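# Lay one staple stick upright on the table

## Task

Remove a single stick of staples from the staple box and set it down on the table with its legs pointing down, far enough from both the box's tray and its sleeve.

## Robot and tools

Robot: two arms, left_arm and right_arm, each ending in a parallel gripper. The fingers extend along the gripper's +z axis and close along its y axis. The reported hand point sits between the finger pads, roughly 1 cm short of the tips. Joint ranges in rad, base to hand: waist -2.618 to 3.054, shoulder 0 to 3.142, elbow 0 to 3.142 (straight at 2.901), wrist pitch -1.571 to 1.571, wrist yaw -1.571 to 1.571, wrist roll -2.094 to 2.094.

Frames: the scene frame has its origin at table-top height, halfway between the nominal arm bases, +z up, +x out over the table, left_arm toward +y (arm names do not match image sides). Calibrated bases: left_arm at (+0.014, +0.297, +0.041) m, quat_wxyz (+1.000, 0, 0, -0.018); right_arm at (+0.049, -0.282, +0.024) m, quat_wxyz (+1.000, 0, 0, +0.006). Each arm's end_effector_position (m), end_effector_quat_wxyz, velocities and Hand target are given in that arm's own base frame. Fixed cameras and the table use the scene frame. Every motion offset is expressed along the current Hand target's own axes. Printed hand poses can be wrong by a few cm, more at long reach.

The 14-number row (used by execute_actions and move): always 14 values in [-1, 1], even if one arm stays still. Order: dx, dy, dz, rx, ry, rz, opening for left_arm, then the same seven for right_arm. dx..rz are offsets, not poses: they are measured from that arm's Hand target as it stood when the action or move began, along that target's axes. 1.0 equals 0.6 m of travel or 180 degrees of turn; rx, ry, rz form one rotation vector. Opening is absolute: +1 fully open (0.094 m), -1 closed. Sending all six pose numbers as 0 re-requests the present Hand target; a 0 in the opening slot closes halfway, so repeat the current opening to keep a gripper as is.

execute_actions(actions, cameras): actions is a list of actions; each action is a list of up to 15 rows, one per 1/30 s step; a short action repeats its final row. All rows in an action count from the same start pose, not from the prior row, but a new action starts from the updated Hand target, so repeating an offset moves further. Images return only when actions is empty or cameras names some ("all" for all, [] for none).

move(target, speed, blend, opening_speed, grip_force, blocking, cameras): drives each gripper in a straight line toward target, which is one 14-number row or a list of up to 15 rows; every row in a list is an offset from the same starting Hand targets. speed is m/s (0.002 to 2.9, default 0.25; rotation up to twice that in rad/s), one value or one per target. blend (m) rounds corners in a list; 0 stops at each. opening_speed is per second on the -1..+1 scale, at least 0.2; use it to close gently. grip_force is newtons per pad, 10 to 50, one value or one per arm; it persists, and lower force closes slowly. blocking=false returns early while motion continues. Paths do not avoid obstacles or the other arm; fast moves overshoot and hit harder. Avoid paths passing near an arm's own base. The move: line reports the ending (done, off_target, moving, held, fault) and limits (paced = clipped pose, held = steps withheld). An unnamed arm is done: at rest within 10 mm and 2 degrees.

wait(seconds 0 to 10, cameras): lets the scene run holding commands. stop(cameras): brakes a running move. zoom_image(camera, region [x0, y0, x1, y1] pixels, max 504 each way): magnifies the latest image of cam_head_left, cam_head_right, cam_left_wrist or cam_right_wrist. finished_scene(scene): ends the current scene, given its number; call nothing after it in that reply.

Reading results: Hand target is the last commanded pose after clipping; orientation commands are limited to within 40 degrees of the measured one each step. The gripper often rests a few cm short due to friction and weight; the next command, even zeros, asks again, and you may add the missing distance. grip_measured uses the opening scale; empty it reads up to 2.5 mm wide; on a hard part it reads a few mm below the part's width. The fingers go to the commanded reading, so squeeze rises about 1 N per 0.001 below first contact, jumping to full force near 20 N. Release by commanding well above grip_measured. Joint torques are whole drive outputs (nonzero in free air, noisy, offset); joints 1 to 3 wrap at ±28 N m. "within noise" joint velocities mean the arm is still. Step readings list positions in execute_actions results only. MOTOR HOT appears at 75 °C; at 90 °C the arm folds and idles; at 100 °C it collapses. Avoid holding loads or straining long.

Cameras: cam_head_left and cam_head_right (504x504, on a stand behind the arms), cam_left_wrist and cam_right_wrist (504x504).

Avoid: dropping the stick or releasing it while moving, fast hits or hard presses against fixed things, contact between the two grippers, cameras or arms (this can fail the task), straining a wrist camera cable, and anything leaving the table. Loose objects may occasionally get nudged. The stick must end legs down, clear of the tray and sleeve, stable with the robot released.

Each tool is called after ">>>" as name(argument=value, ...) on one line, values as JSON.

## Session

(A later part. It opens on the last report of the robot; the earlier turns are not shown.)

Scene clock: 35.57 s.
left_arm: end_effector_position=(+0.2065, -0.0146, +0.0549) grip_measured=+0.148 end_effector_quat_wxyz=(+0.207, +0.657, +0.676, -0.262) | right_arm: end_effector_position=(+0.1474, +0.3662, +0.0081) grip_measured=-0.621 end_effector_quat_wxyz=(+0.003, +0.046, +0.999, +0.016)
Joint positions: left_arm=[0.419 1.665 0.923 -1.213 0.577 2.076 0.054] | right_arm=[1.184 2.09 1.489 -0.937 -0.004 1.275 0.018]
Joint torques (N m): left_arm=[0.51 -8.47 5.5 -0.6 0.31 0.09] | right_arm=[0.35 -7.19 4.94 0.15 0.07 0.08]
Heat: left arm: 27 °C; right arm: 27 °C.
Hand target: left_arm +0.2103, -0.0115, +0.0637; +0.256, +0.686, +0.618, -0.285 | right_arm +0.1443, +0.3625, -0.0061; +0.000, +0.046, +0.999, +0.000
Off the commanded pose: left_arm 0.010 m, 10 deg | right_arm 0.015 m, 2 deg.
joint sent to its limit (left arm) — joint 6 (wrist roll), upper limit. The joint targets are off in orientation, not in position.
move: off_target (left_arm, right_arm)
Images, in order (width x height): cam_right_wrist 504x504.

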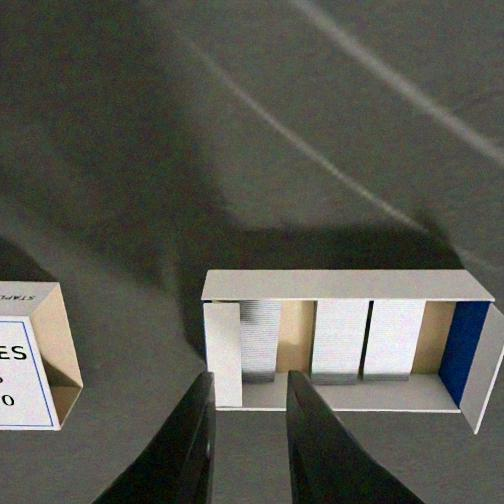

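>>> move(target=[[0,0,0,0,0,0,0.15, 0.005,0.005,0.02,0,0,0,-0.62]], cameras=["cam_right_wrist"], speed=0.05)

>>> zoom_image(camera="cam_right_wrist", region=[100, 200, 400, 500])

Scene clock: 36.77 s.
left_arm: end_effector_position=(+0.2065, -0.0146, +0.0549) grip_measured=+0.148 end_effector_quat_wxyz=(+0.207, +0.657, +0.676, -0.262) | right_arm: end_effector_position=(+0.1459, +0.3709, -0.0019) grip_measured=-0.621 end_effector_quat_wxyz=(+0.004, +0.047, +0.999, +0.018)
Joint positions: left_arm=[0.419 1.665 0.923 -1.213 0.577 2.076 0.054] | right_arm=[1.191 2.113 1.481 -0.901 -0.004 1.285 0.018]
Joint torques (N m): left_arm=[0.49 -8.54 5.53 -0.61 0.3 0.09] | right_arm=[0.55 -6.8 4.59 0.18 0.08 0.05]
Heat: left arm: 27 °C; right arm: 28 °C.
Hand target: left_arm +0.2103, -0.0115, +0.0637; +0.256, +0.686, +0.618, -0.285 | right_arm +0.1416, +0.3658, -0.0181; +0.000, +0.047, +0.999, +0.000
Off the commanded pose: left_arm 0.010 m, 10 deg | right_arm 0.018 m, 2 deg.
joint sent to its limit (left arm) — joint 6 (wrist roll), upper limit. The joint targets are off in orientation, not in position.
move: off_target (left_arm, right_arm)
Images, in order (width x height): cam_right_wrist 504x504.

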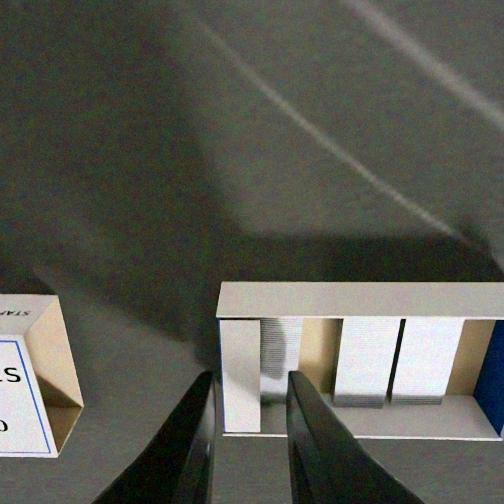

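Scaled by 1.680.

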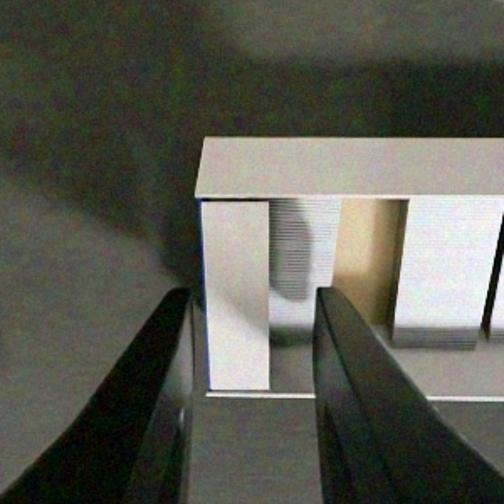

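>>> move(target=[[0,0,0,0,0,0,0.15, 0.0,-0.012,0.0,0,0,0,-0.62]], cameras=["cam_right_wrist"], speed=0.05)

>>> zoom_image(camera="cam_right_wrist", region=[100, 200, 400, 500])

Scene clock: 37.67 s.
left_arm: end_effector_position=(+0.2065, -0.0146, +0.0549) grip_measured=+0.148 end_effector_quat_wxyz=(+0.207, +0.657, +0.676, -0.262) | right_arm: end_effector_position=(+0.1438, +0.3656, -0.0077) grip_measured=-0.621 end_effector_quat_wxyz=(+0.002, +0.047, +0.999, +0.012)
Joint positions: left_arm=[0.419 1.665 0.923 -1.213 0.577 2.076 0.054] | right_arm=[1.191 2.113 1.457 -0.89 -0.004 1.285 0.018]
Joint torques (N m): left_arm=[0.42 -8.54 5.6 -0.62 0.32 0.1] | right_arm=[0.1 -8.53 3.37 0.17 0.01 0.01]
Heat: left arm: 27 °C; right arm: 28 °C.
Hand target: left_arm +0.2103, -0.0115, +0.0637; +0.256, +0.686, +0.618, -0.285 | right_arm +0.1409, +0.3587, -0.0181; +0.000, +0.046, +0.999, +0.000
Off the commanded pose: left_arm 0.010 m, 10 deg | right_arm 0.013 m, 1 deg.
joint sent to its limit (left arm) — joint 6 (wrist roll), upper limit. The joint targets are off in orientation, not in position.
move: off_target (left_arm, right_arm)
Images, in order (width x height): cam_right_wrist 504x504.

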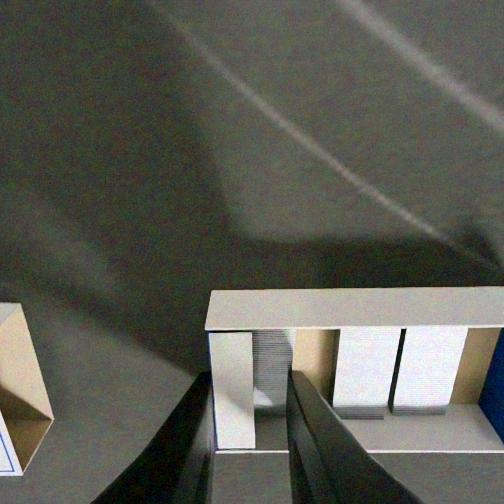

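Scaled by 1.680.

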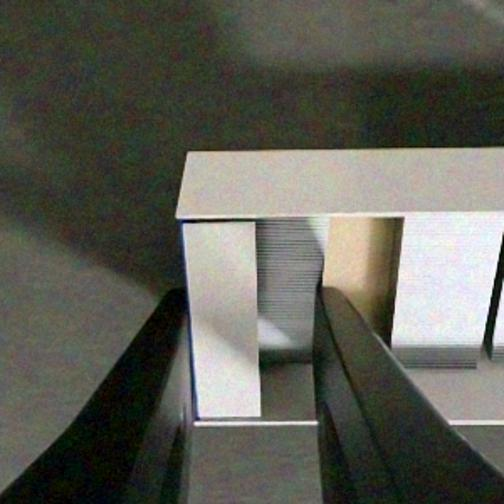

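>>> move(target=[[0,0,0,0,0,0,0.15, 0.0,0.0,-0.06,0,0,0,-0.62]], cameras=["cam_right_wrist"], speed=0.08)

>>> zoom_image(camera="cam_right_wrist", region=[100, 200, 400, 500])

Scene clock: 39.30 s.
left_arm: end_effector_position=(+0.2065, -0.0146, +0.0549) grip_measured=+0.148 end_effector_quat_wxyz=(+0.207, +0.657, +0.676, -0.262) | right_arm: end_effector_position=(+0.1383, +0.3517, -0.0017) grip_measured=-0.621 end_effector_quat_wxyz=(-0.009, +0.047, +0.999, -0.018)
Joint positions: left_arm=[0.419 1.665 0.923 -1.213 0.577 2.076 0.054] | right_arm=[1.191 2.109 1.475 -0.978 -0.004 1.285 0.018]
Joint torques (N m): left_arm=[0.51 -8.54 5.48 -0.57 0.33 0.11] | right_arm=[0.2 -12.48 7.61 -0.27 0.04 -0.07]
Heat: left arm: 27 °C; right arm: 28 °C.
Hand target: left_arm +0.2103, -0.0115, +0.0637; +0.256, +0.686, +0.618, -0.285 | right_arm +0.1409, +0.3586, +0.0178; +0.000, +0.046, +0.999, +0.000
Off the commanded pose: left_arm 0.010 m, 10 deg | right_arm 0.021 m, 2 deg.
joint sent to its limit (left arm) — joint 6 (wrist roll), upper limit. The joint targets are off in orientation, not in position.
move: off_target (left_arm, right_arm)
Images, in order (width x height): cam_right_wrist 504x504.

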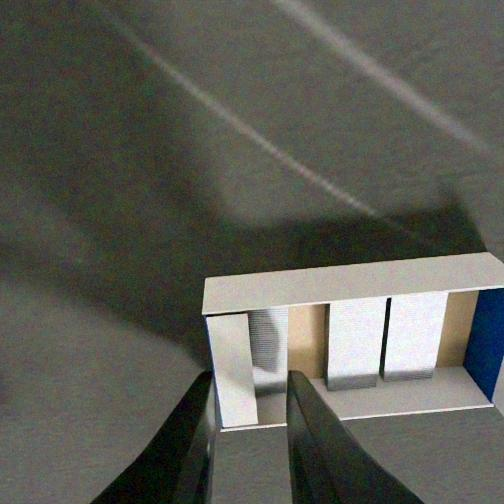

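Scaled by 1.680.

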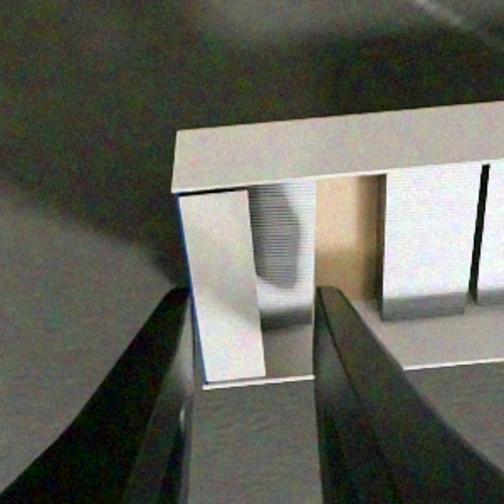

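>>> move(target=[[0,0,0,0,0,0,0.15, 0.0,0.0,-0.045,0,0,0,-0.62]], cameras=["cam_right_wrist","cam_head_left"], speed=0.15)

>>> zoom_image(camera="cam_right_wrist", region=[100, 150, 450, 500])

Scene clock: 40.53 s.
left_arm: end_effector_position=(+0.2065, -0.0146, +0.0549) grip_measured=+0.148 end_effector_quat_wxyz=(+0.207, +0.657, +0.676, -0.262) | right_arm: end_effector_position=(+0.1396, +0.3549, +0.0285) grip_measured=-0.621 end_effector_quat_wxyz=(-0.007, +0.047, +0.999, -0.014)
Joint positions: left_arm=[0.419 1.665 0.923 -1.213 0.577 2.076 0.054] | right_arm=[1.191 2.073 1.547 -1.075 -0.004 1.285 0.018]
Joint torques (N m): left_arm=[0.53 -8.49 5.55 -0.62 0.32 0.07] | right_arm=[0.05 -11.66 7.64 -0.22 0.07 0]
Heat: left arm: 27 °C; right arm: 28 °C.
Hand target: left_arm +0.2103, -0.0115, +0.0637; +0.256, +0.686, +0.618, -0.285 | right_arm +0.1409, +0.3586, +0.0448; +0.000, +0.046, +0.999, +0.000
Off the commanded pose: left_arm 0.010 m, 10 deg | right_arm 0.017 m, 2 deg.
joint sent to its limit (left arm) — joint 6 (wrist roll), upper limit. The joint targets are off in orientation, not in position.
move: off_target (left_arm, right_arm)
Images, in order (width x height): cam_head_left 504x504, cam_right_wrist 504x504.

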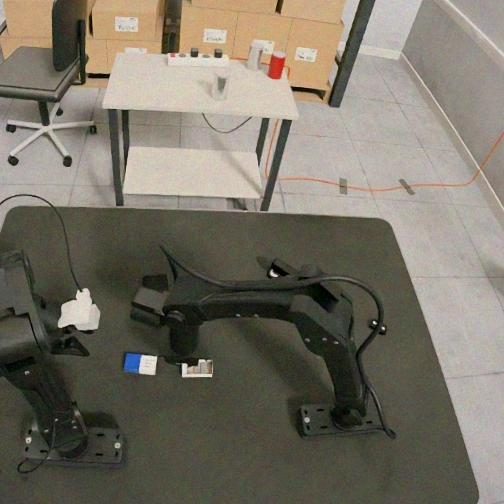

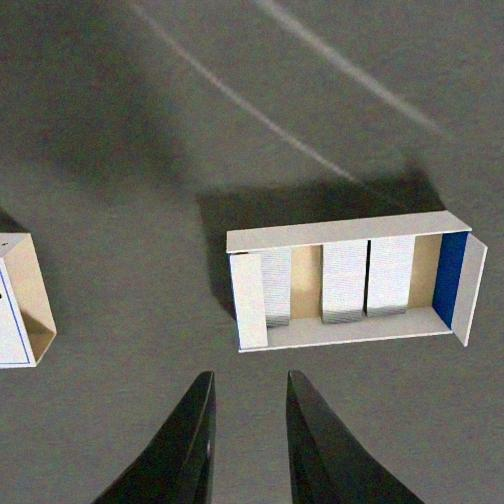

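Scaled by 1.440.

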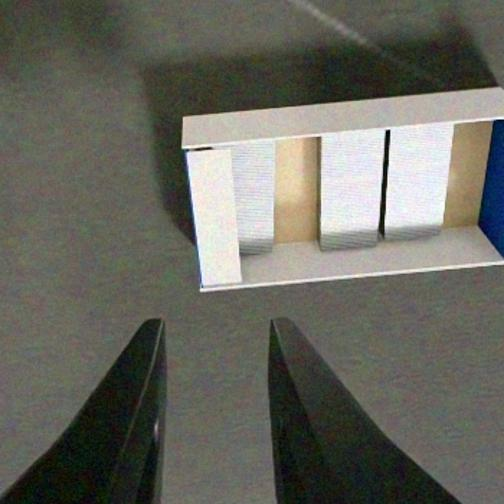

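>>> move(target=[[0,0,0,0,0,0,0.15, 0.0068,-0.023,0.084,0,0,-0.0194,-0.62]], cameras=["cam_right_wrist"], speed=0.08)

>>> zoom_image(camera="cam_right_wrist", region=[150, 220, 400, 470])

Scene clock: 42.40 s.
left_arm: end_effector_position=(+0.2065, -0.0146, +0.0549) grip_measured=+0.148 end_effector_quat_wxyz=(+0.207, +0.657, +0.676, -0.262) | right_arm: end_effector_position=(+0.1351, +0.3438, -0.0072) grip_measured=-0.621 end_effector_quat_wxyz=(-0.006, +0.019, +1.000, -0.010)
Joint positions: left_arm=[0.419 1.665 0.923 -1.213 0.577 2.076 0.054] | right_arm=[1.191 2.073 1.395 -0.917 -0.004 1.229 0.018]
Joint torques (N m): left_arm=[0.58 -8.62 5.49 -0.61 0.3 0.09] | right_arm=[0.32 -10.32 4 0.21 0.06 -0.02]
Heat: left arm: 27 °C; right arm: 29 °C.
Hand target: left_arm +0.2103, -0.0115, +0.0637; +0.256, +0.686, +0.618, -0.285 | right_arm +0.1355, +0.3452, -0.0056; +0.000, +0.016, +1.000, +0.000
Off the commanded pose: left_arm 0.010 m, 10 deg | right_arm 0.002 m, 1 deg.
joint sent to its limit (left arm) — joint 6 (wrist roll), upper limit. The joint targets are off in orientation, not in position.
move: off_target (left_arm)
Images, in order (width x height): cam_right_wrist 504x504.

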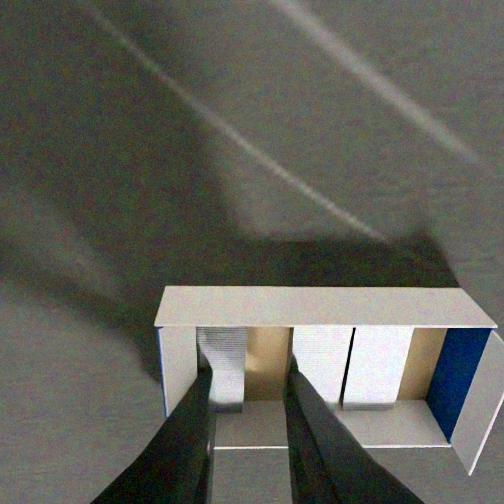

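Scaled by 2.016.

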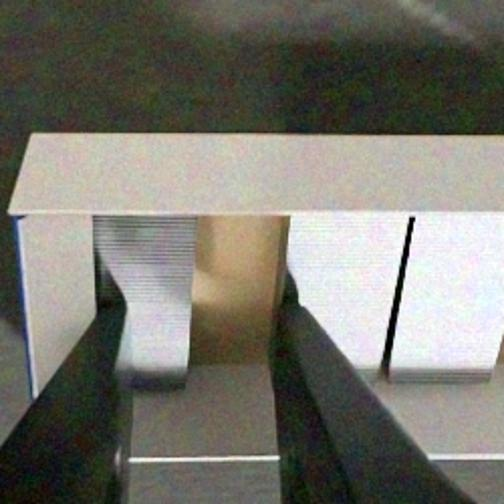

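>>> move(target=[[0,0,0,0,0,0,0.15, 0.0,0.004,-0.03,0,0,0,-0.62],[0,0,0,0,0,0,0.15, 0.0,0.014,-0.025,0,0,0,-0.62]], cameras=["cam_right_wrist"], speed=0.08, blend=[0.004,0])

>>> zoom_image(camera="cam_right_wrist", region=[150, 220, 400, 470])

Scene clock: 43.73 s.
left_arm: end_effector_position=(+0.2065, -0.0146, +0.0549) grip_measured=+0.148 end_effector_quat_wxyz=(+0.207, +0.657, +0.676, -0.262) | right_arm: end_effector_position=(+0.1371, +0.3488, -0.0003) grip_measured=-0.621 end_effector_quat_wxyz=(-0.005, +0.019, +1.000, -0.006)
Joint positions: left_arm=[0.419 1.665 0.923 -1.213 0.577 2.076 0.054] | right_arm=[1.191 2.073 1.425 -0.938 -0.004 1.229 0.018]
Joint torques (N m): left_arm=[0.5 -8.47 5.5 -0.58 0.32 0.08] | right_arm=[1.01 -10.1 7.43 -0.22 0.04 0.01]
Heat: left arm: 27 °C; right arm: 29 °C.
Hand target: left_arm +0.2103, -0.0115, +0.0637; +0.256, +0.686, +0.618, -0.285 | right_arm +0.1358, +0.3537, +0.0094; +0.000, +0.016, +1.000, +0.000
Off the commanded pose: left_arm 0.010 m, 10 deg | right_arm 0.011 m, 1 deg.
joint sent to its limit (left arm) — joint 6 (wrist roll), upper limit. The joint targets are off in orientation, not in position.
move: off_target (left_arm, right_arm); blend cut to 0.0034 m at target 1
Images, in order (width x height): cam_right_wrist 504x504.

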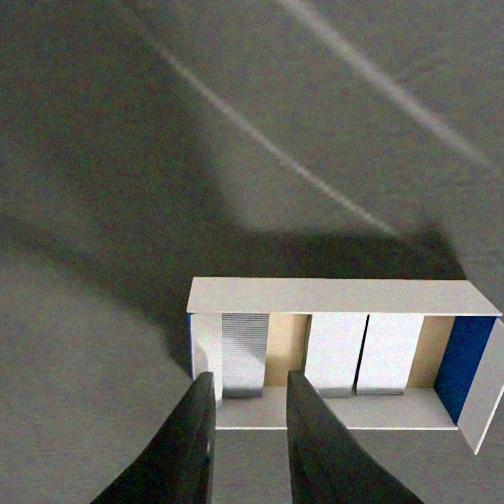

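Scaled by 2.016.

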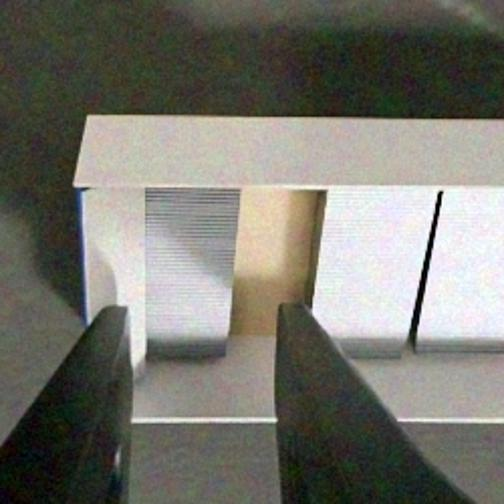

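>>> move(target=[[0,0,0,0,0,0,0.15, 0.0,-0.004,0.032,0,0,0,-0.62]], cameras=["cam_right_wrist"], speed=0.05)

>>> zoom_image(camera="cam_right_wrist", region=[150, 220, 400, 470])

Scene clock: 45.03 s.
left_arm: end_effector_position=(+0.2065, -0.0146, +0.0549) grip_measured=+0.148 end_effector_quat_wxyz=(+0.207, +0.657, +0.676, -0.262) | right_arm: end_effector_position=(+0.1391, +0.3536, -0.0033) grip_measured=-0.621 end_effector_quat_wxyz=(+0.000, +0.019, +1.000, +0.006)
Joint positions: left_arm=[0.419 1.665 0.923 -1.213 0.577 2.076 0.054] | right_arm=[1.191 2.073 1.412 -0.899 -0.004 1.229 0.018]
Joint torques (N m): left_arm=[0.47 -8.77 5.46 -0.59 0.32 0.08] | right_arm=[0.61 -8.42 4.12 0.18 0.07 0.05]
Heat: left arm: 27 °C; right arm: 29 °C.
Hand target: left_arm +0.2103, -0.0115, +0.0637; +0.256, +0.686, +0.618, -0.285 | right_arm +0.1357, +0.3512, -0.0098; +0.000, +0.016, +1.000, +0.000
Off the commanded pose: left_arm 0.010 m, 10 deg | right_arm 0.008 m, 1 deg.
joint sent to its limit (left arm) — joint 6 (wrist roll), upper limit. The joint targets are off in orientation, not in position.
move: off_target (left_arm)
Images, in order (width x height): cam_right_wrist 504x504.

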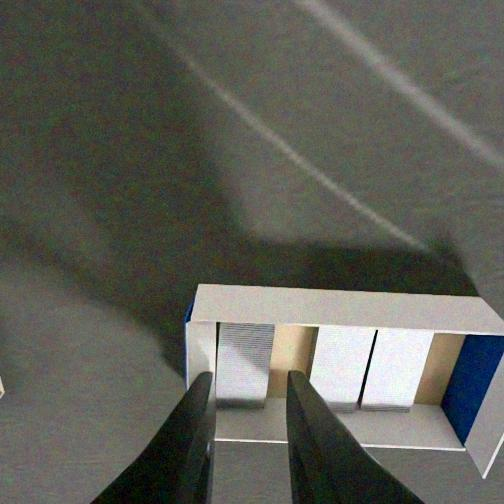

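Scaled by 2.016.

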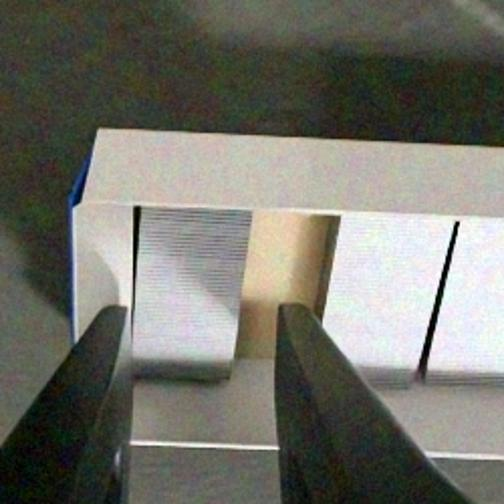

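>>> move(target=[[0,0,0,0,0,0,0.15, 0.0,0.001,0.0,0,0,0,-0.56],[0,0,0,0,0,0,0.15, 0.0,0.001,0.013,0,0,0,-0.56]], cameras=["cam_right_wrist"], speed=0.05)

>>> zoom_image(camera="cam_right_wrist", region=[150, 220, 400, 470])

Scene clock: 46.90 s.
left_arm: end_effector_position=(+0.2065, -0.0146, +0.0549) grip_measured=+0.148 end_effector_quat_wxyz=(+0.207, +0.657, +0.676, -0.262) | right_arm: end_effector_position=(+0.1400, +0.3559, -0.0059) grip_measured=-0.561 end_effector_quat_wxyz=(+0.003, +0.019, +1.000, +0.013)
Joint positions: left_arm=[0.419 1.665 0.923 -1.213 0.577 2.076 0.054] | right_arm=[1.191 2.073 1.401 -0.873 -0.004 1.229 0.021]
Joint torques (N m): left_arm=[0.49 -8.57 5.49 -0.59 0.32 0.07] | right_arm=[0.65 -7.51 4.38 0.12 0.06 0.01]
Heat: left arm: 27 °C; right arm: 29 °C.
Hand target: left_arm +0.2103, -0.0115, +0.0637; +0.256, +0.686, +0.618, -0.285 | right_arm +0.1358, +0.3518, -0.0176; +0.000, +0.016, +1.000, +0.000
Off the commanded pose: left_arm 0.010 m, 10 deg | right_arm 0.013 m, 2 deg.
joint sent to its limit (left arm) — joint 6 (wrist roll), upper limit. The joint targets are off in orientation, not in position.
move: off_target (left_arm, right_arm)
Images, in order (width x height): cam_right_wrist 504x504.

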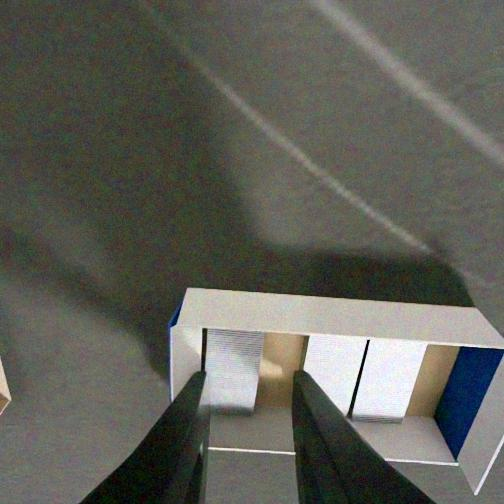

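Scaled by 2.016.

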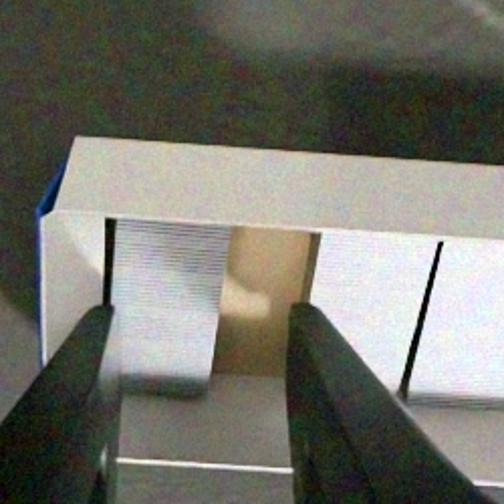

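>>> move(target=[[0,0,0,0,0,0,0.15, 0.0,0.003,0.0,0,0,0,-0.59],[0,0,0,0,0,0,0.15, 0.0,0.003,0.01,0,0,0,-0.59]], cameras=["cam_right_wrist"], speed=0.05)

>>> zoom_image(camera="cam_right_wrist", region=[150, 220, 400, 470])

Scene clock: 48.70 s.
left_arm: end_effector_position=(+0.2065, -0.0146, +0.0549) grip_measured=+0.148 end_effector_quat_wxyz=(+0.207, +0.657, +0.676, -0.262) | right_arm: end_effector_position=(+0.1415, +0.3597, -0.0057) grip_measured=-0.589 end_effector_quat_wxyz=(+0.005, +0.019, +1.000, +0.021)
Joint positions: left_arm=[0.419 1.665 0.923 -1.213 0.577 2.076 0.054] | right_arm=[1.191 2.073 1.401 -0.857 -0.004 1.229 0.019]
Joint torques (N m): left_arm=[0.53 -8.44 5.56 -0.59 0.32 0.08] | right_arm=[1.1 -6.42 4.25 0.23 -0.01 0.02]
Heat: left arm: 27 °C; right arm: 29 °C.
Hand target: left_arm +0.2103, -0.0115, +0.0637; +0.256, +0.686, +0.618, -0.285 | right_arm +0.1358, +0.3536, -0.0236; +0.000, +0.016, +1.000, +0.000
Off the commanded pose: left_arm 0.010 m, 10 deg | right_arm 0.020 m, 2 deg.
joint sent to its limit (left arm) — joint 6 (wrist roll), upper limit. The joint targets are off in orientation, not in position.
move: off_target (left_arm, right_arm)
Images, in order (width x height): cam_right_wrist 504x504.

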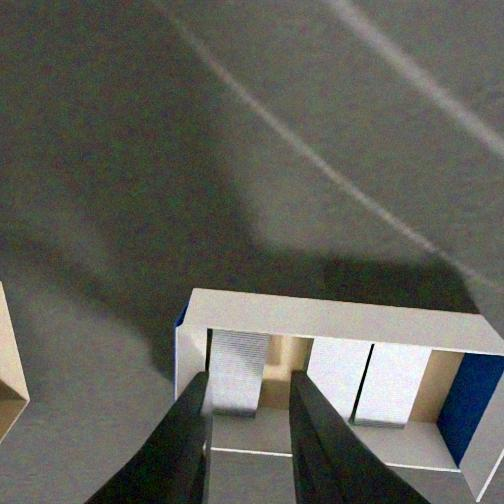

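Scaled by 2.016.

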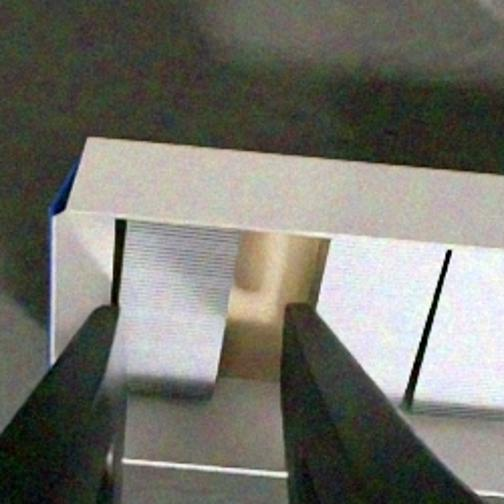

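>>> zoom_image(camera="cam_right_wrist", region=[165, 310, 285, 430])

Scaled by 4.200.

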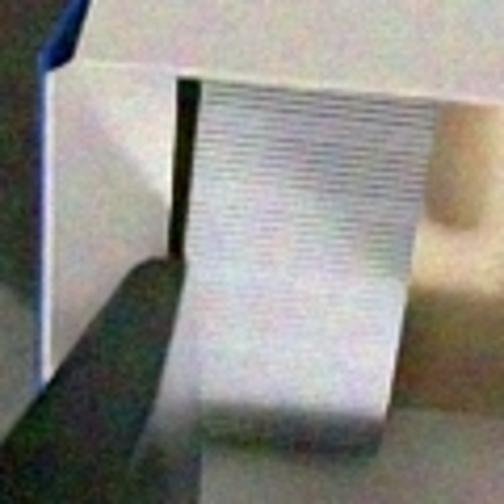

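>>> move(target=[[0,0,0,0,0,0,0.15, 0.0,0.0,0.022,0,0,0,-0.59]], cameras=["cam_right_wrist"], speed=0.05)

>>> zoom_image(camera="cam_right_wrist", region=[150, 270, 350, 470])

Scene clock: 49.67 s.
left_arm: end_effector_position=(+0.2065, -0.0146, +0.0549) grip_measured=+0.148 end_effector_quat_wxyz=(+0.207, +0.657, +0.676, -0.262) | right_arm: end_effector_position=(+0.1417, +0.3618, -0.0135) grip_measured=-0.589 end_effector_quat_wxyz=(+0.007, +0.018, +1.000, +0.024)
Joint positions: left_arm=[0.419 1.665 0.923 -1.213 0.577 2.076 0.054] | right_arm=[1.193 2.086 1.387 -0.822 -0.004 1.229 0.019]
Joint torques (N m): left_arm=[0.61 -8.44 5.45 -0.58 0.34 0.09] | right_arm=[0.92 -5.41 3.64 0.25 0.05 0.04]
Heat: left arm: 27 °C; right arm: 29 °C.
Hand target: left_arm +0.2103, -0.0115, +0.0637; +0.256, +0.686, +0.618, -0.285 | right_arm +0.1359, +0.3536, -0.0368; +0.000, +0.016, +1.000, +0.000
Off the commanded pose: left_arm 0.010 m, 10 deg | right_arm 0.025 m, 3 deg.
joint sent to its limit (left arm) — joint 6 (wrist roll), upper limit. The joint targets are off in orientation, not in position.
move: off_target (left_arm, right_arm)
Images, in order (width x height): cam_right_wrist 504x504.

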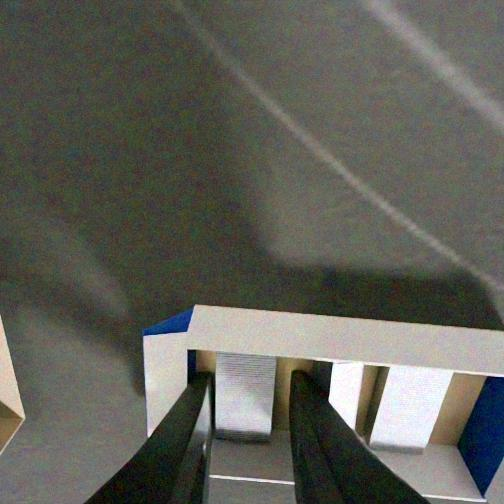

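Scaled by 2.520.

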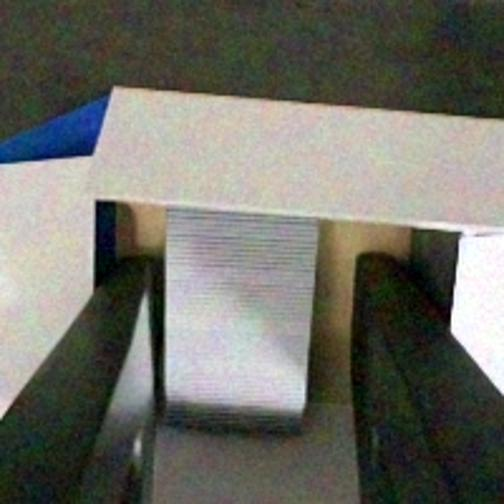

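>>> move(target=[[0,0,0,0,0,0,0.15, 0.0,0.0,-0.012,0,0,0,-0.59],[0,0,0,0,0,0,0.15, 0.0,0.0,-0.012,0,0,0,-0.8]], cameras=["cam_right_wrist"], speed=0.06, grip_force=[50, 20])

>>> zoom_image(camera="cam_right_wrist", region=[150, 270, 400, 490])

Scene clock: 51.23 s.
left_arm: end_effector_position=(+0.2065, -0.0146, +0.0549) grip_measured=+0.148 end_effector_quat_wxyz=(+0.207, +0.657, +0.676, -0.262) | right_arm: end_effector_position=(+0.1408, +0.3595, -0.0136) grip_measured=-0.727 end_effector_quat_wxyz=(+0.005, +0.018, +1.000, +0.020)
Joint positions: left_arm=[0.419 1.665 0.923 -1.213 0.577 2.076 0.054] | right_arm=[1.193 2.086 1.387 -0.832 -0.004 1.229 0.013]
Joint torques (N m): left_arm=[0.47 -8.57 5.55 -0.61 0.31 0.11] | right_arm=[0.85 -6.5 4.63 0.11 0.03 0.08]
Heat: left arm: 27 °C; right arm: 29 °C.
Hand target: left_arm +0.2103, -0.0115, +0.0637; +0.256, +0.686, +0.618, -0.285 | right_arm +0.1359, +0.3536, -0.0296; +0.000, +0.016, +1.000, +0.000
Off the commanded pose: left_arm 0.010 m, 10 deg | right_arm 0.018 m, 2 deg.
joint sent to its limit (left arm) — joint 6 (wrist roll), upper limit. The joint targets are off in orientation, not in position.
grip_force (N): 50, 20
move: off_target (left_arm, right_arm); target 2's new opening was sent with right_arm's hand 0.019 m and 3 deg from that target
Images, in order (width x height): cam_right_wrist 504x504.

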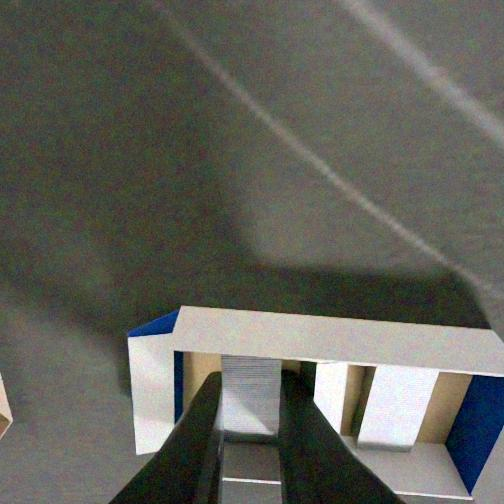

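Scaled by 2.016.

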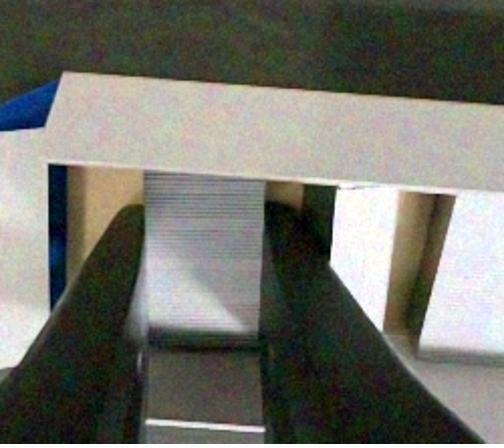

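>>> move(target=[[0,0,0,0,0,0,0.15, 0.0,0.015,-0.17,0,0,0,-0.8]], cameras=["cam_right_wrist","cam_head_left"], speed=0.12)

Scene clock: 53.03 s.
left_arm: end_effector_position=(+0.2065, -0.0146, +0.0549) grip_measured=+0.148 end_effector_quat_wxyz=(+0.207, +0.657, +0.676, -0.262) | right_arm: end_effector_position=(+0.1375, +0.3597, +0.0569) grip_measured=-0.728 end_effector_quat_wxyz=(-0.007, +0.017, +1.000, -0.012)
Joint positions: left_arm=[0.419 1.665 0.923 -1.213 0.577 2.076 0.054] | right_arm=[1.201 2.059 1.642 -1.181 -0.004 1.234 0.013]
Joint torques (N m): left_arm=[0.55 -8.44 5.49 -0.59 0.31 0.08] | right_arm=[0.8 -11.52 7.76 -0.23 0.11 0.13]
Heat: left arm: 27 °C; right arm: 29 °C.
Hand target: left_arm +0.2103, -0.0115, +0.0637; +0.256, +0.686, +0.618, -0.285 | right_arm +0.1362, +0.3627, +0.0725; +0.000, +0.016, +1.000, +0.000
Off the commanded pose: left_arm 0.010 m, 10 deg | right_arm 0.016 m, 2 deg.
joint sent to its limit (left arm) — joint 6 (wrist roll), upper limit. The joint targets are off in orientation, not in position.
grip_force (N): 50, 20
move: off_target (left_arm, right_arm)
Images, in order (width x height): cam_head_left 504x504, cam_right_wrist 504x504.

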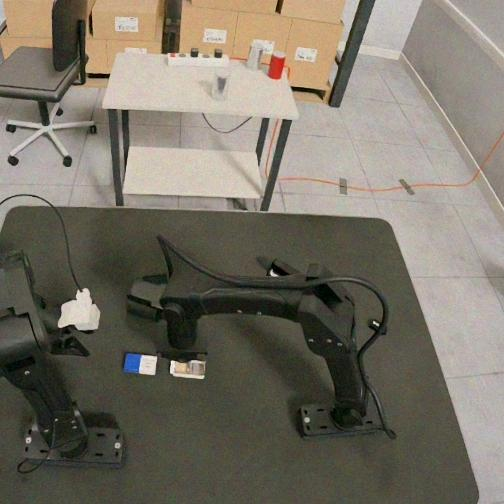

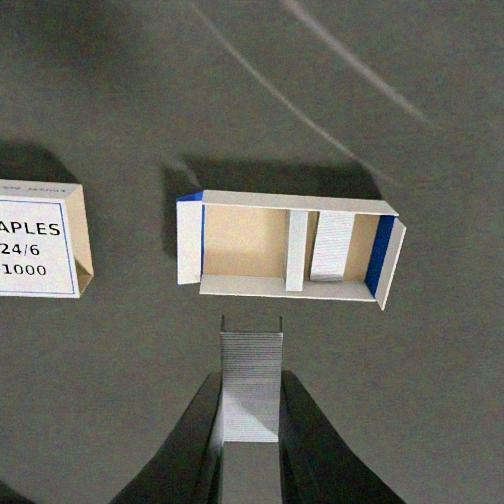

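>>> move(target=[[0,0,0,0,0,0,0.15, -0.148,-0.234,0.03,0,0,0,-0.8],[0,0,0,0,0,0,0.15, -0.148,-0.234,0.115,0,0,0,-0.8]], cameras=["cam_right_wrist","cam_head_left"], speed=[0.25,0.12], blend=[0.01,0])

>>> zoom_image(camera="cam_right_wrist", region=[150, 270, 350, 470])

Scene clock: 55.17 s.
left_arm: end_effector_position=(+0.2065, -0.0146, +0.0549) grip_measured=+0.148 end_effector_quat_wxyz=(+0.207, +0.657, +0.676, -0.262) | right_arm: end_effector_position=(+0.2226, +0.2223, +0.0137) grip_measured=-0.728 end_effector_quat_wxyz=(+0.007, +0.018, +1.000, +0.009)
Joint positions: left_arm=[0.419 1.665 0.923 -1.213 0.577 2.076 0.054] | right_arm=[0.78 1.81 1.114 -0.852 -0.002 0.816 0.013]
Joint torques (N m): left_arm=[0.53 -8.5 5.67 -0.6 0.3 0.11] | right_arm=[0.17 -5.04 4.51 0.24 0.1 0]
Heat: left arm: 27 °C; right arm: 29 °C.
Hand target: left_arm +0.2103, -0.0115, +0.0637; +0.256, +0.686, +0.618, -0.285 | right_arm +0.2204, +0.2196, +0.0035; +0.000, +0.016, +1.000, +0.000
Off the commanded pose: left_arm 0.010 m, 10 deg | right_arm 0.011 m, 1 deg.
joint sent to its limit (left arm) — joint 6 (wrist roll), upper limit. The joint targets are off in orientation, not in position.
grip_force (N): 50, 20
move: off_target (left_arm, right_arm)
Images, in order (width x height): cam_head_left 504x504, cam_right_wrist 504x504.

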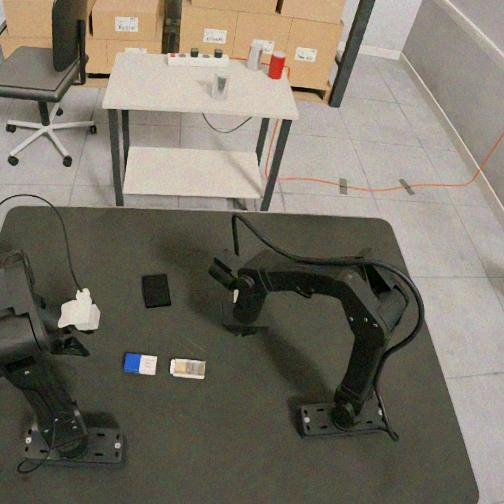

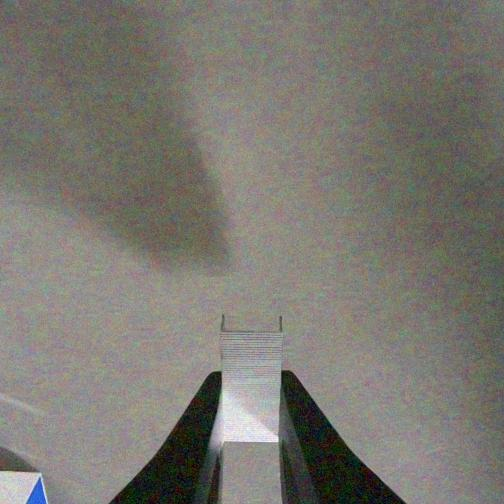

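Scaled by 2.520.

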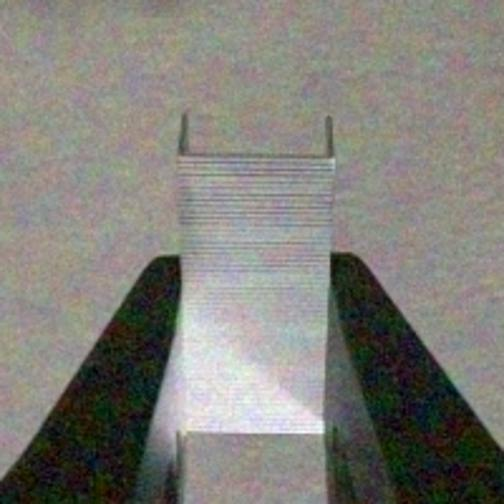

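>>> move(target=[[0,0,0,0,0,0,0.15, 0,0,0.037,0,0,0,-0.8]], speed=0.06)

>>> move(target=[[0,0,0,0,0,0,0.15, 0,0,0.008,0,0,0,-0.8]], speed=0.03, cameras=["cam_right_wrist"])

>>> zoom_image(camera="cam_right_wrist", region=[150, 270, 350, 470])

Scene clock: 56.40 s.
left_arm: end_effector_position=(+0.2065, -0.0146, +0.0549) grip_measured=+0.148 end_effector_quat_wxyz=(+0.207, +0.657, +0.676, -0.262) | right_arm: end_effector_position=(+0.2232, +0.2229, -0.0084) grip_measured=-0.728 end_effector_quat_wxyz=(+0.007, +0.018, +1.000, +0.009)
Joint positions: left_arm=[0.419 1.665 0.923 -1.213 0.577 2.076 0.054] | right_arm=[0.78 1.853 1.071 -0.765 -0.002 0.816 0.013]
Joint torques (N m): left_arm=[0.55 -8.59 5.63 -0.6 0.32 0.08] | right_arm=[-0.1 -5.05 4.16 0.18 0.07 -0.06]
Heat: left arm: 27 °C; right arm: 29 °C.
Hand target: left_arm +0.2103, -0.0115, +0.0637; +0.256, +0.686, +0.618, -0.285 | right_arm +0.2204, +0.2196, -0.0188; +0.000, +0.016, +1.000, +0.000
Off the commanded pose: left_arm 0.010 m, 10 deg | right_arm 0.011 m, 1 deg.
joint sent to its limit (left arm) — joint 6 (wrist roll), upper limit. The joint targets are off in orientation, not in position.
grip_force (N): 50, 20
move: off_target (left_arm, right_arm)

Scene clock: 57.33 s.
left_arm: end_effector_position=(+0.2065, -0.0146, +0.0549) grip_measured=+0.148 end_effector_quat_wxyz=(+0.207, +0.657, +0.676, -0.262) | right_arm: end_effector_position=(+0.2236, +0.2233, -0.0126) grip_measured=-0.728 end_effector_quat_wxyz=(+0.008, +0.018, +1.000, +0.010)
Joint positions: left_arm=[0.419 1.665 0.923 -1.213 0.577 2.076 0.054] | right_arm=[0.78 1.862 1.064 -0.747 -0.002 0.816 0.013]
Joint torques (N m): left_arm=[0.57 -8.53 5.55 -0.6 0.32 0.09] | right_arm=[0.09 -4.92 4.16 0.22 0 -0.08]
Heat: left arm: 27 °C; right arm: 29 °C.
Hand target: left_arm +0.2103, -0.0115, +0.0637; +0.256, +0.686, +0.618, -0.285 | right_arm +0.2204, +0.2195, -0.0235; +0.000, +0.016, +1.000, +0.000
Off the commanded pose: left_arm 0.010 m, 10 deg | right_arm 0.012 m, 1 deg.
joint sent to its limit (left arm) — joint 6 (wrist roll), upper limit. The joint targets are off in orientation, not in position.
grip_force (N): 50, 20
move: off_target (left_arm, right_arm)
Images, in order (width x height): cam_right_wrist 504x504.

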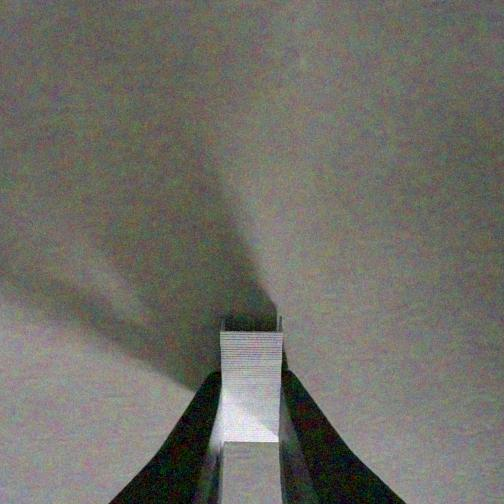

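Scaled by 2.520.

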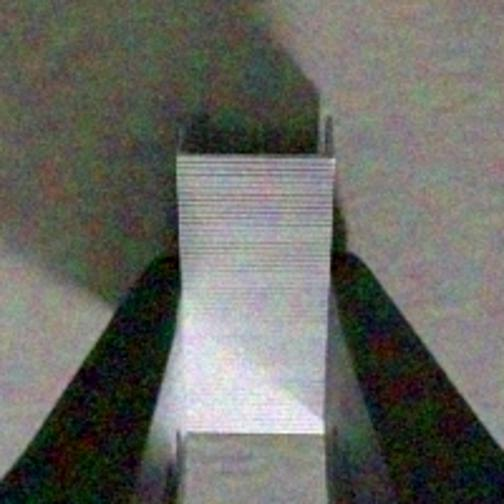

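>>> move(target=[[0,0,0,0,0,0,0.15, 0,0,0.006,0,0,0,-0.8]], speed=0.03)

>>> move(target=[[0,0,0,0,0,0,0.15, 0,0,0.006,0,0,0,-0.8]], speed=0.03, cameras=["cam_right_wrist"])

>>> zoom_image(camera="cam_right_wrist", region=[150, 270, 350, 470])

Scene clock: 59.03 s.
left_arm: end_effector_position=(+0.2065, -0.0146, +0.0549) grip_measured=+0.148 end_effector_quat_wxyz=(+0.207, +0.657, +0.676, -0.262) | right_arm: end_effector_position=(+0.2248, +0.2245, -0.0138) grip_measured=-0.728 end_effector_quat_wxyz=(+0.010, +0.018, +1.000, +0.012)
Joint positions: left_arm=[0.419 1.665 0.923 -1.213 0.577 2.076 0.054] | right_arm=[0.78 1.865 1.061 -0.735 -0.002 0.816 0.013]
Joint torques (N m): left_arm=[0.53 -8.54 5.45 -0.59 0.29 0.1] | right_arm=[0.16 -4.63 3.86 0.27 0.04 -0.02]
Heat: left arm: 27 °C; right arm: 29 °C.
Hand target: left_arm +0.2103, -0.0115, +0.0637; +0.256, +0.686, +0.618, -0.285 | right_arm +0.2204, +0.2195, -0.0271; +0.000, +0.016, +1.000, +0.000
Off the commanded pose: left_arm 0.010 m, 10 deg | right_arm 0.015 m, 2 deg.
joint sent to its limit (left arm) — joint 6 (wrist roll), upper limit. The joint targets are off in orientation, not in position.
grip_force (N): 50, 20
move: off_target (left_arm, right_arm)

Scene clock: 59.73 s.
left_arm: end_effector_position=(+0.2065, -0.0146, +0.0549) grip_measured=+0.148 end_effector_quat_wxyz=(+0.207, +0.657, +0.676, -0.262) | right_arm: end_effector_position=(+0.2248, +0.2245, -0.0138) grip_measured=-0.728 end_effector_quat_wxyz=(+0.011, +0.018, +1.000, +0.013)
Joint positions: left_arm=[0.419 1.665 0.923 -1.213 0.577 2.076 0.054] | right_arm=[0.78 1.865 1.061 -0.734 -0.002 0.816 0.013]
Joint torques (N m): left_arm=[0.5 -8.46 5.6 -0.63 0.33 0.09] | right_arm=[-0.06 -3.92 3.17 0.38 0.03 -0.04]
Heat: left arm: 27 °C; right arm: 29 °C.
Hand target: left_arm +0.2103, -0.0115, +0.0637; +0.256, +0.686, +0.618, -0.285 | right_arm +0.2203, +0.2195, -0.0307; +0.000, +0.016, +1.000, +0.000
Off the commanded pose: left_arm 0.010 m, 10 deg | right_arm 0.018 m, 2 deg.
joint sent to its limit (left arm) — joint 6 (wrist roll), upper limit. The joint targets are off in orientation, not in position.
grip_force (N): 50, 20
move: off_target (left_arm, right_arm)
Images, in order (width x height): cam_right_wrist 504x504.

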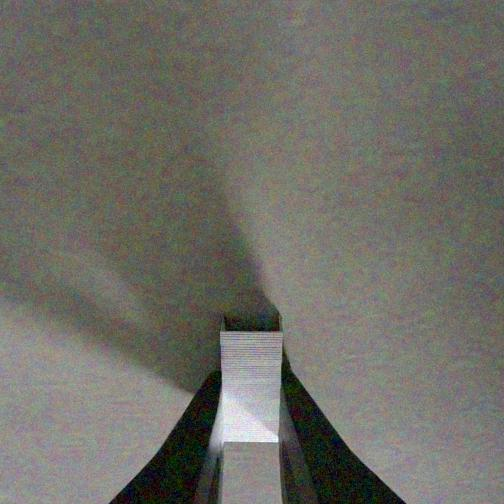

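Scaled by 2.520.

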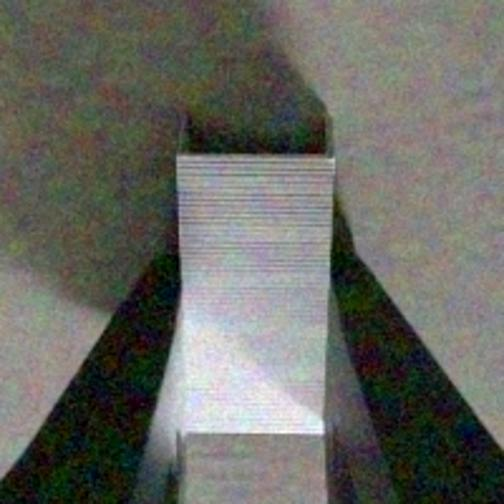

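>>> move(target=[[0,0,0,0,0,0,0.15, 0,0.0,-0.012,0,0,0,-0.8],[0,0,0,0,0,0,0.15, 0,0.0,-0.012,0,0,0,-0.55],[0,0,0,0,0,0,0.15, 0,0.0,-0.17,0,0,0,-0.55]], speed=0.12, opening_speed=0.6, cameras=["all"])

>>> zoom_image(camera="cam_right_wrist", region=[150, 120, 350, 320])

Scene clock: 62.77 s.
left_arm: end_effector_position=(+0.2065, -0.0146, +0.0549) grip_measured=+0.148 end_effector_quat_wxyz=(+0.207, +0.657, +0.676, -0.262) | right_arm: end_effector_position=(+0.2175, +0.2172, +0.0587) grip_measured=-0.551 end_effector_quat_wxyz=(-0.011, +0.018, +1.000, -0.009)
Joint positions: left_arm=[0.419 1.665 0.923 -1.213 0.577 2.076 0.054] | right_arm=[0.78 1.769 1.254 -1.085 -0.002 0.816 0.021]
Joint torques (N m): left_arm=[0.54 -8.58 5.46 -0.59 0.31 0.1] | right_arm=[0.16 -8.7 7.71 -0.27 0 -0.03]
Heat: left arm: 27 °C; right arm: 29 °C.
Hand target: left_arm +0.2103, -0.0115, +0.0637; +0.256, +0.686, +0.618, -0.285 | right_arm +0.2204, +0.2195, +0.0712; +0.000, +0.016, +1.000, +0.000
Off the commanded pose: left_arm 0.010 m, 10 deg | right_arm 0.013 m, 2 deg.
joint sent to its limit (left arm) — joint 6 (wrist roll), upper limit. The joint targets are off in orientation, not in position.
grip_force (N): 50, 20
move: off_target (left_arm, right_arm); target 2's new opening was sent with right_arm's hand 0.012 m and 2 deg from that target

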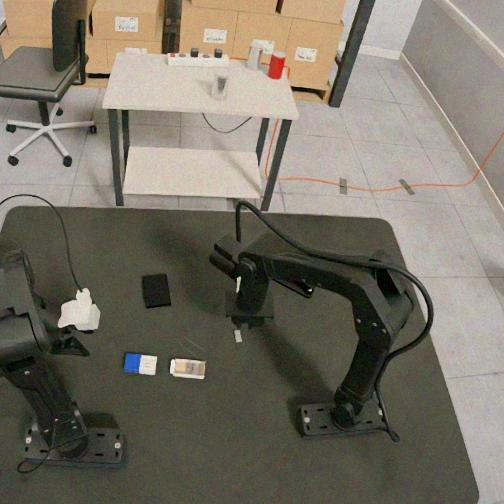

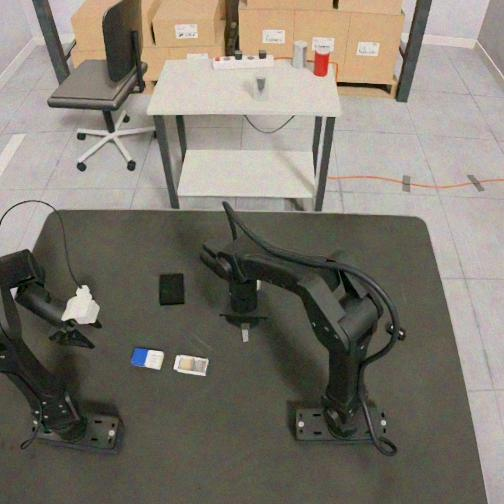

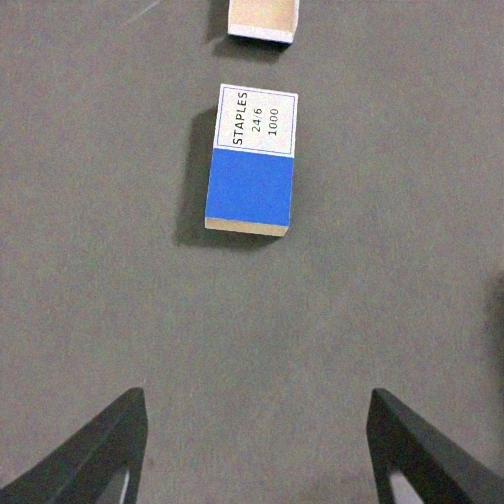

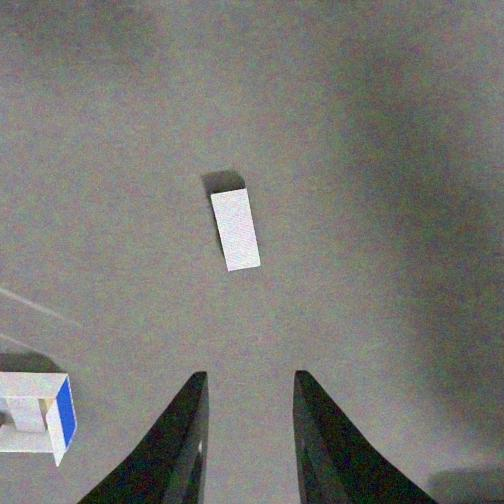

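Scaled by 2.520.

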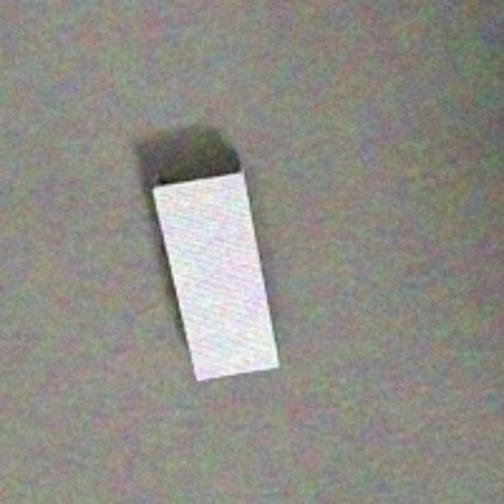

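Stick is lying legs down, well clear.

>>> finished_scene(scene=2)

The scene is finished: the task was done.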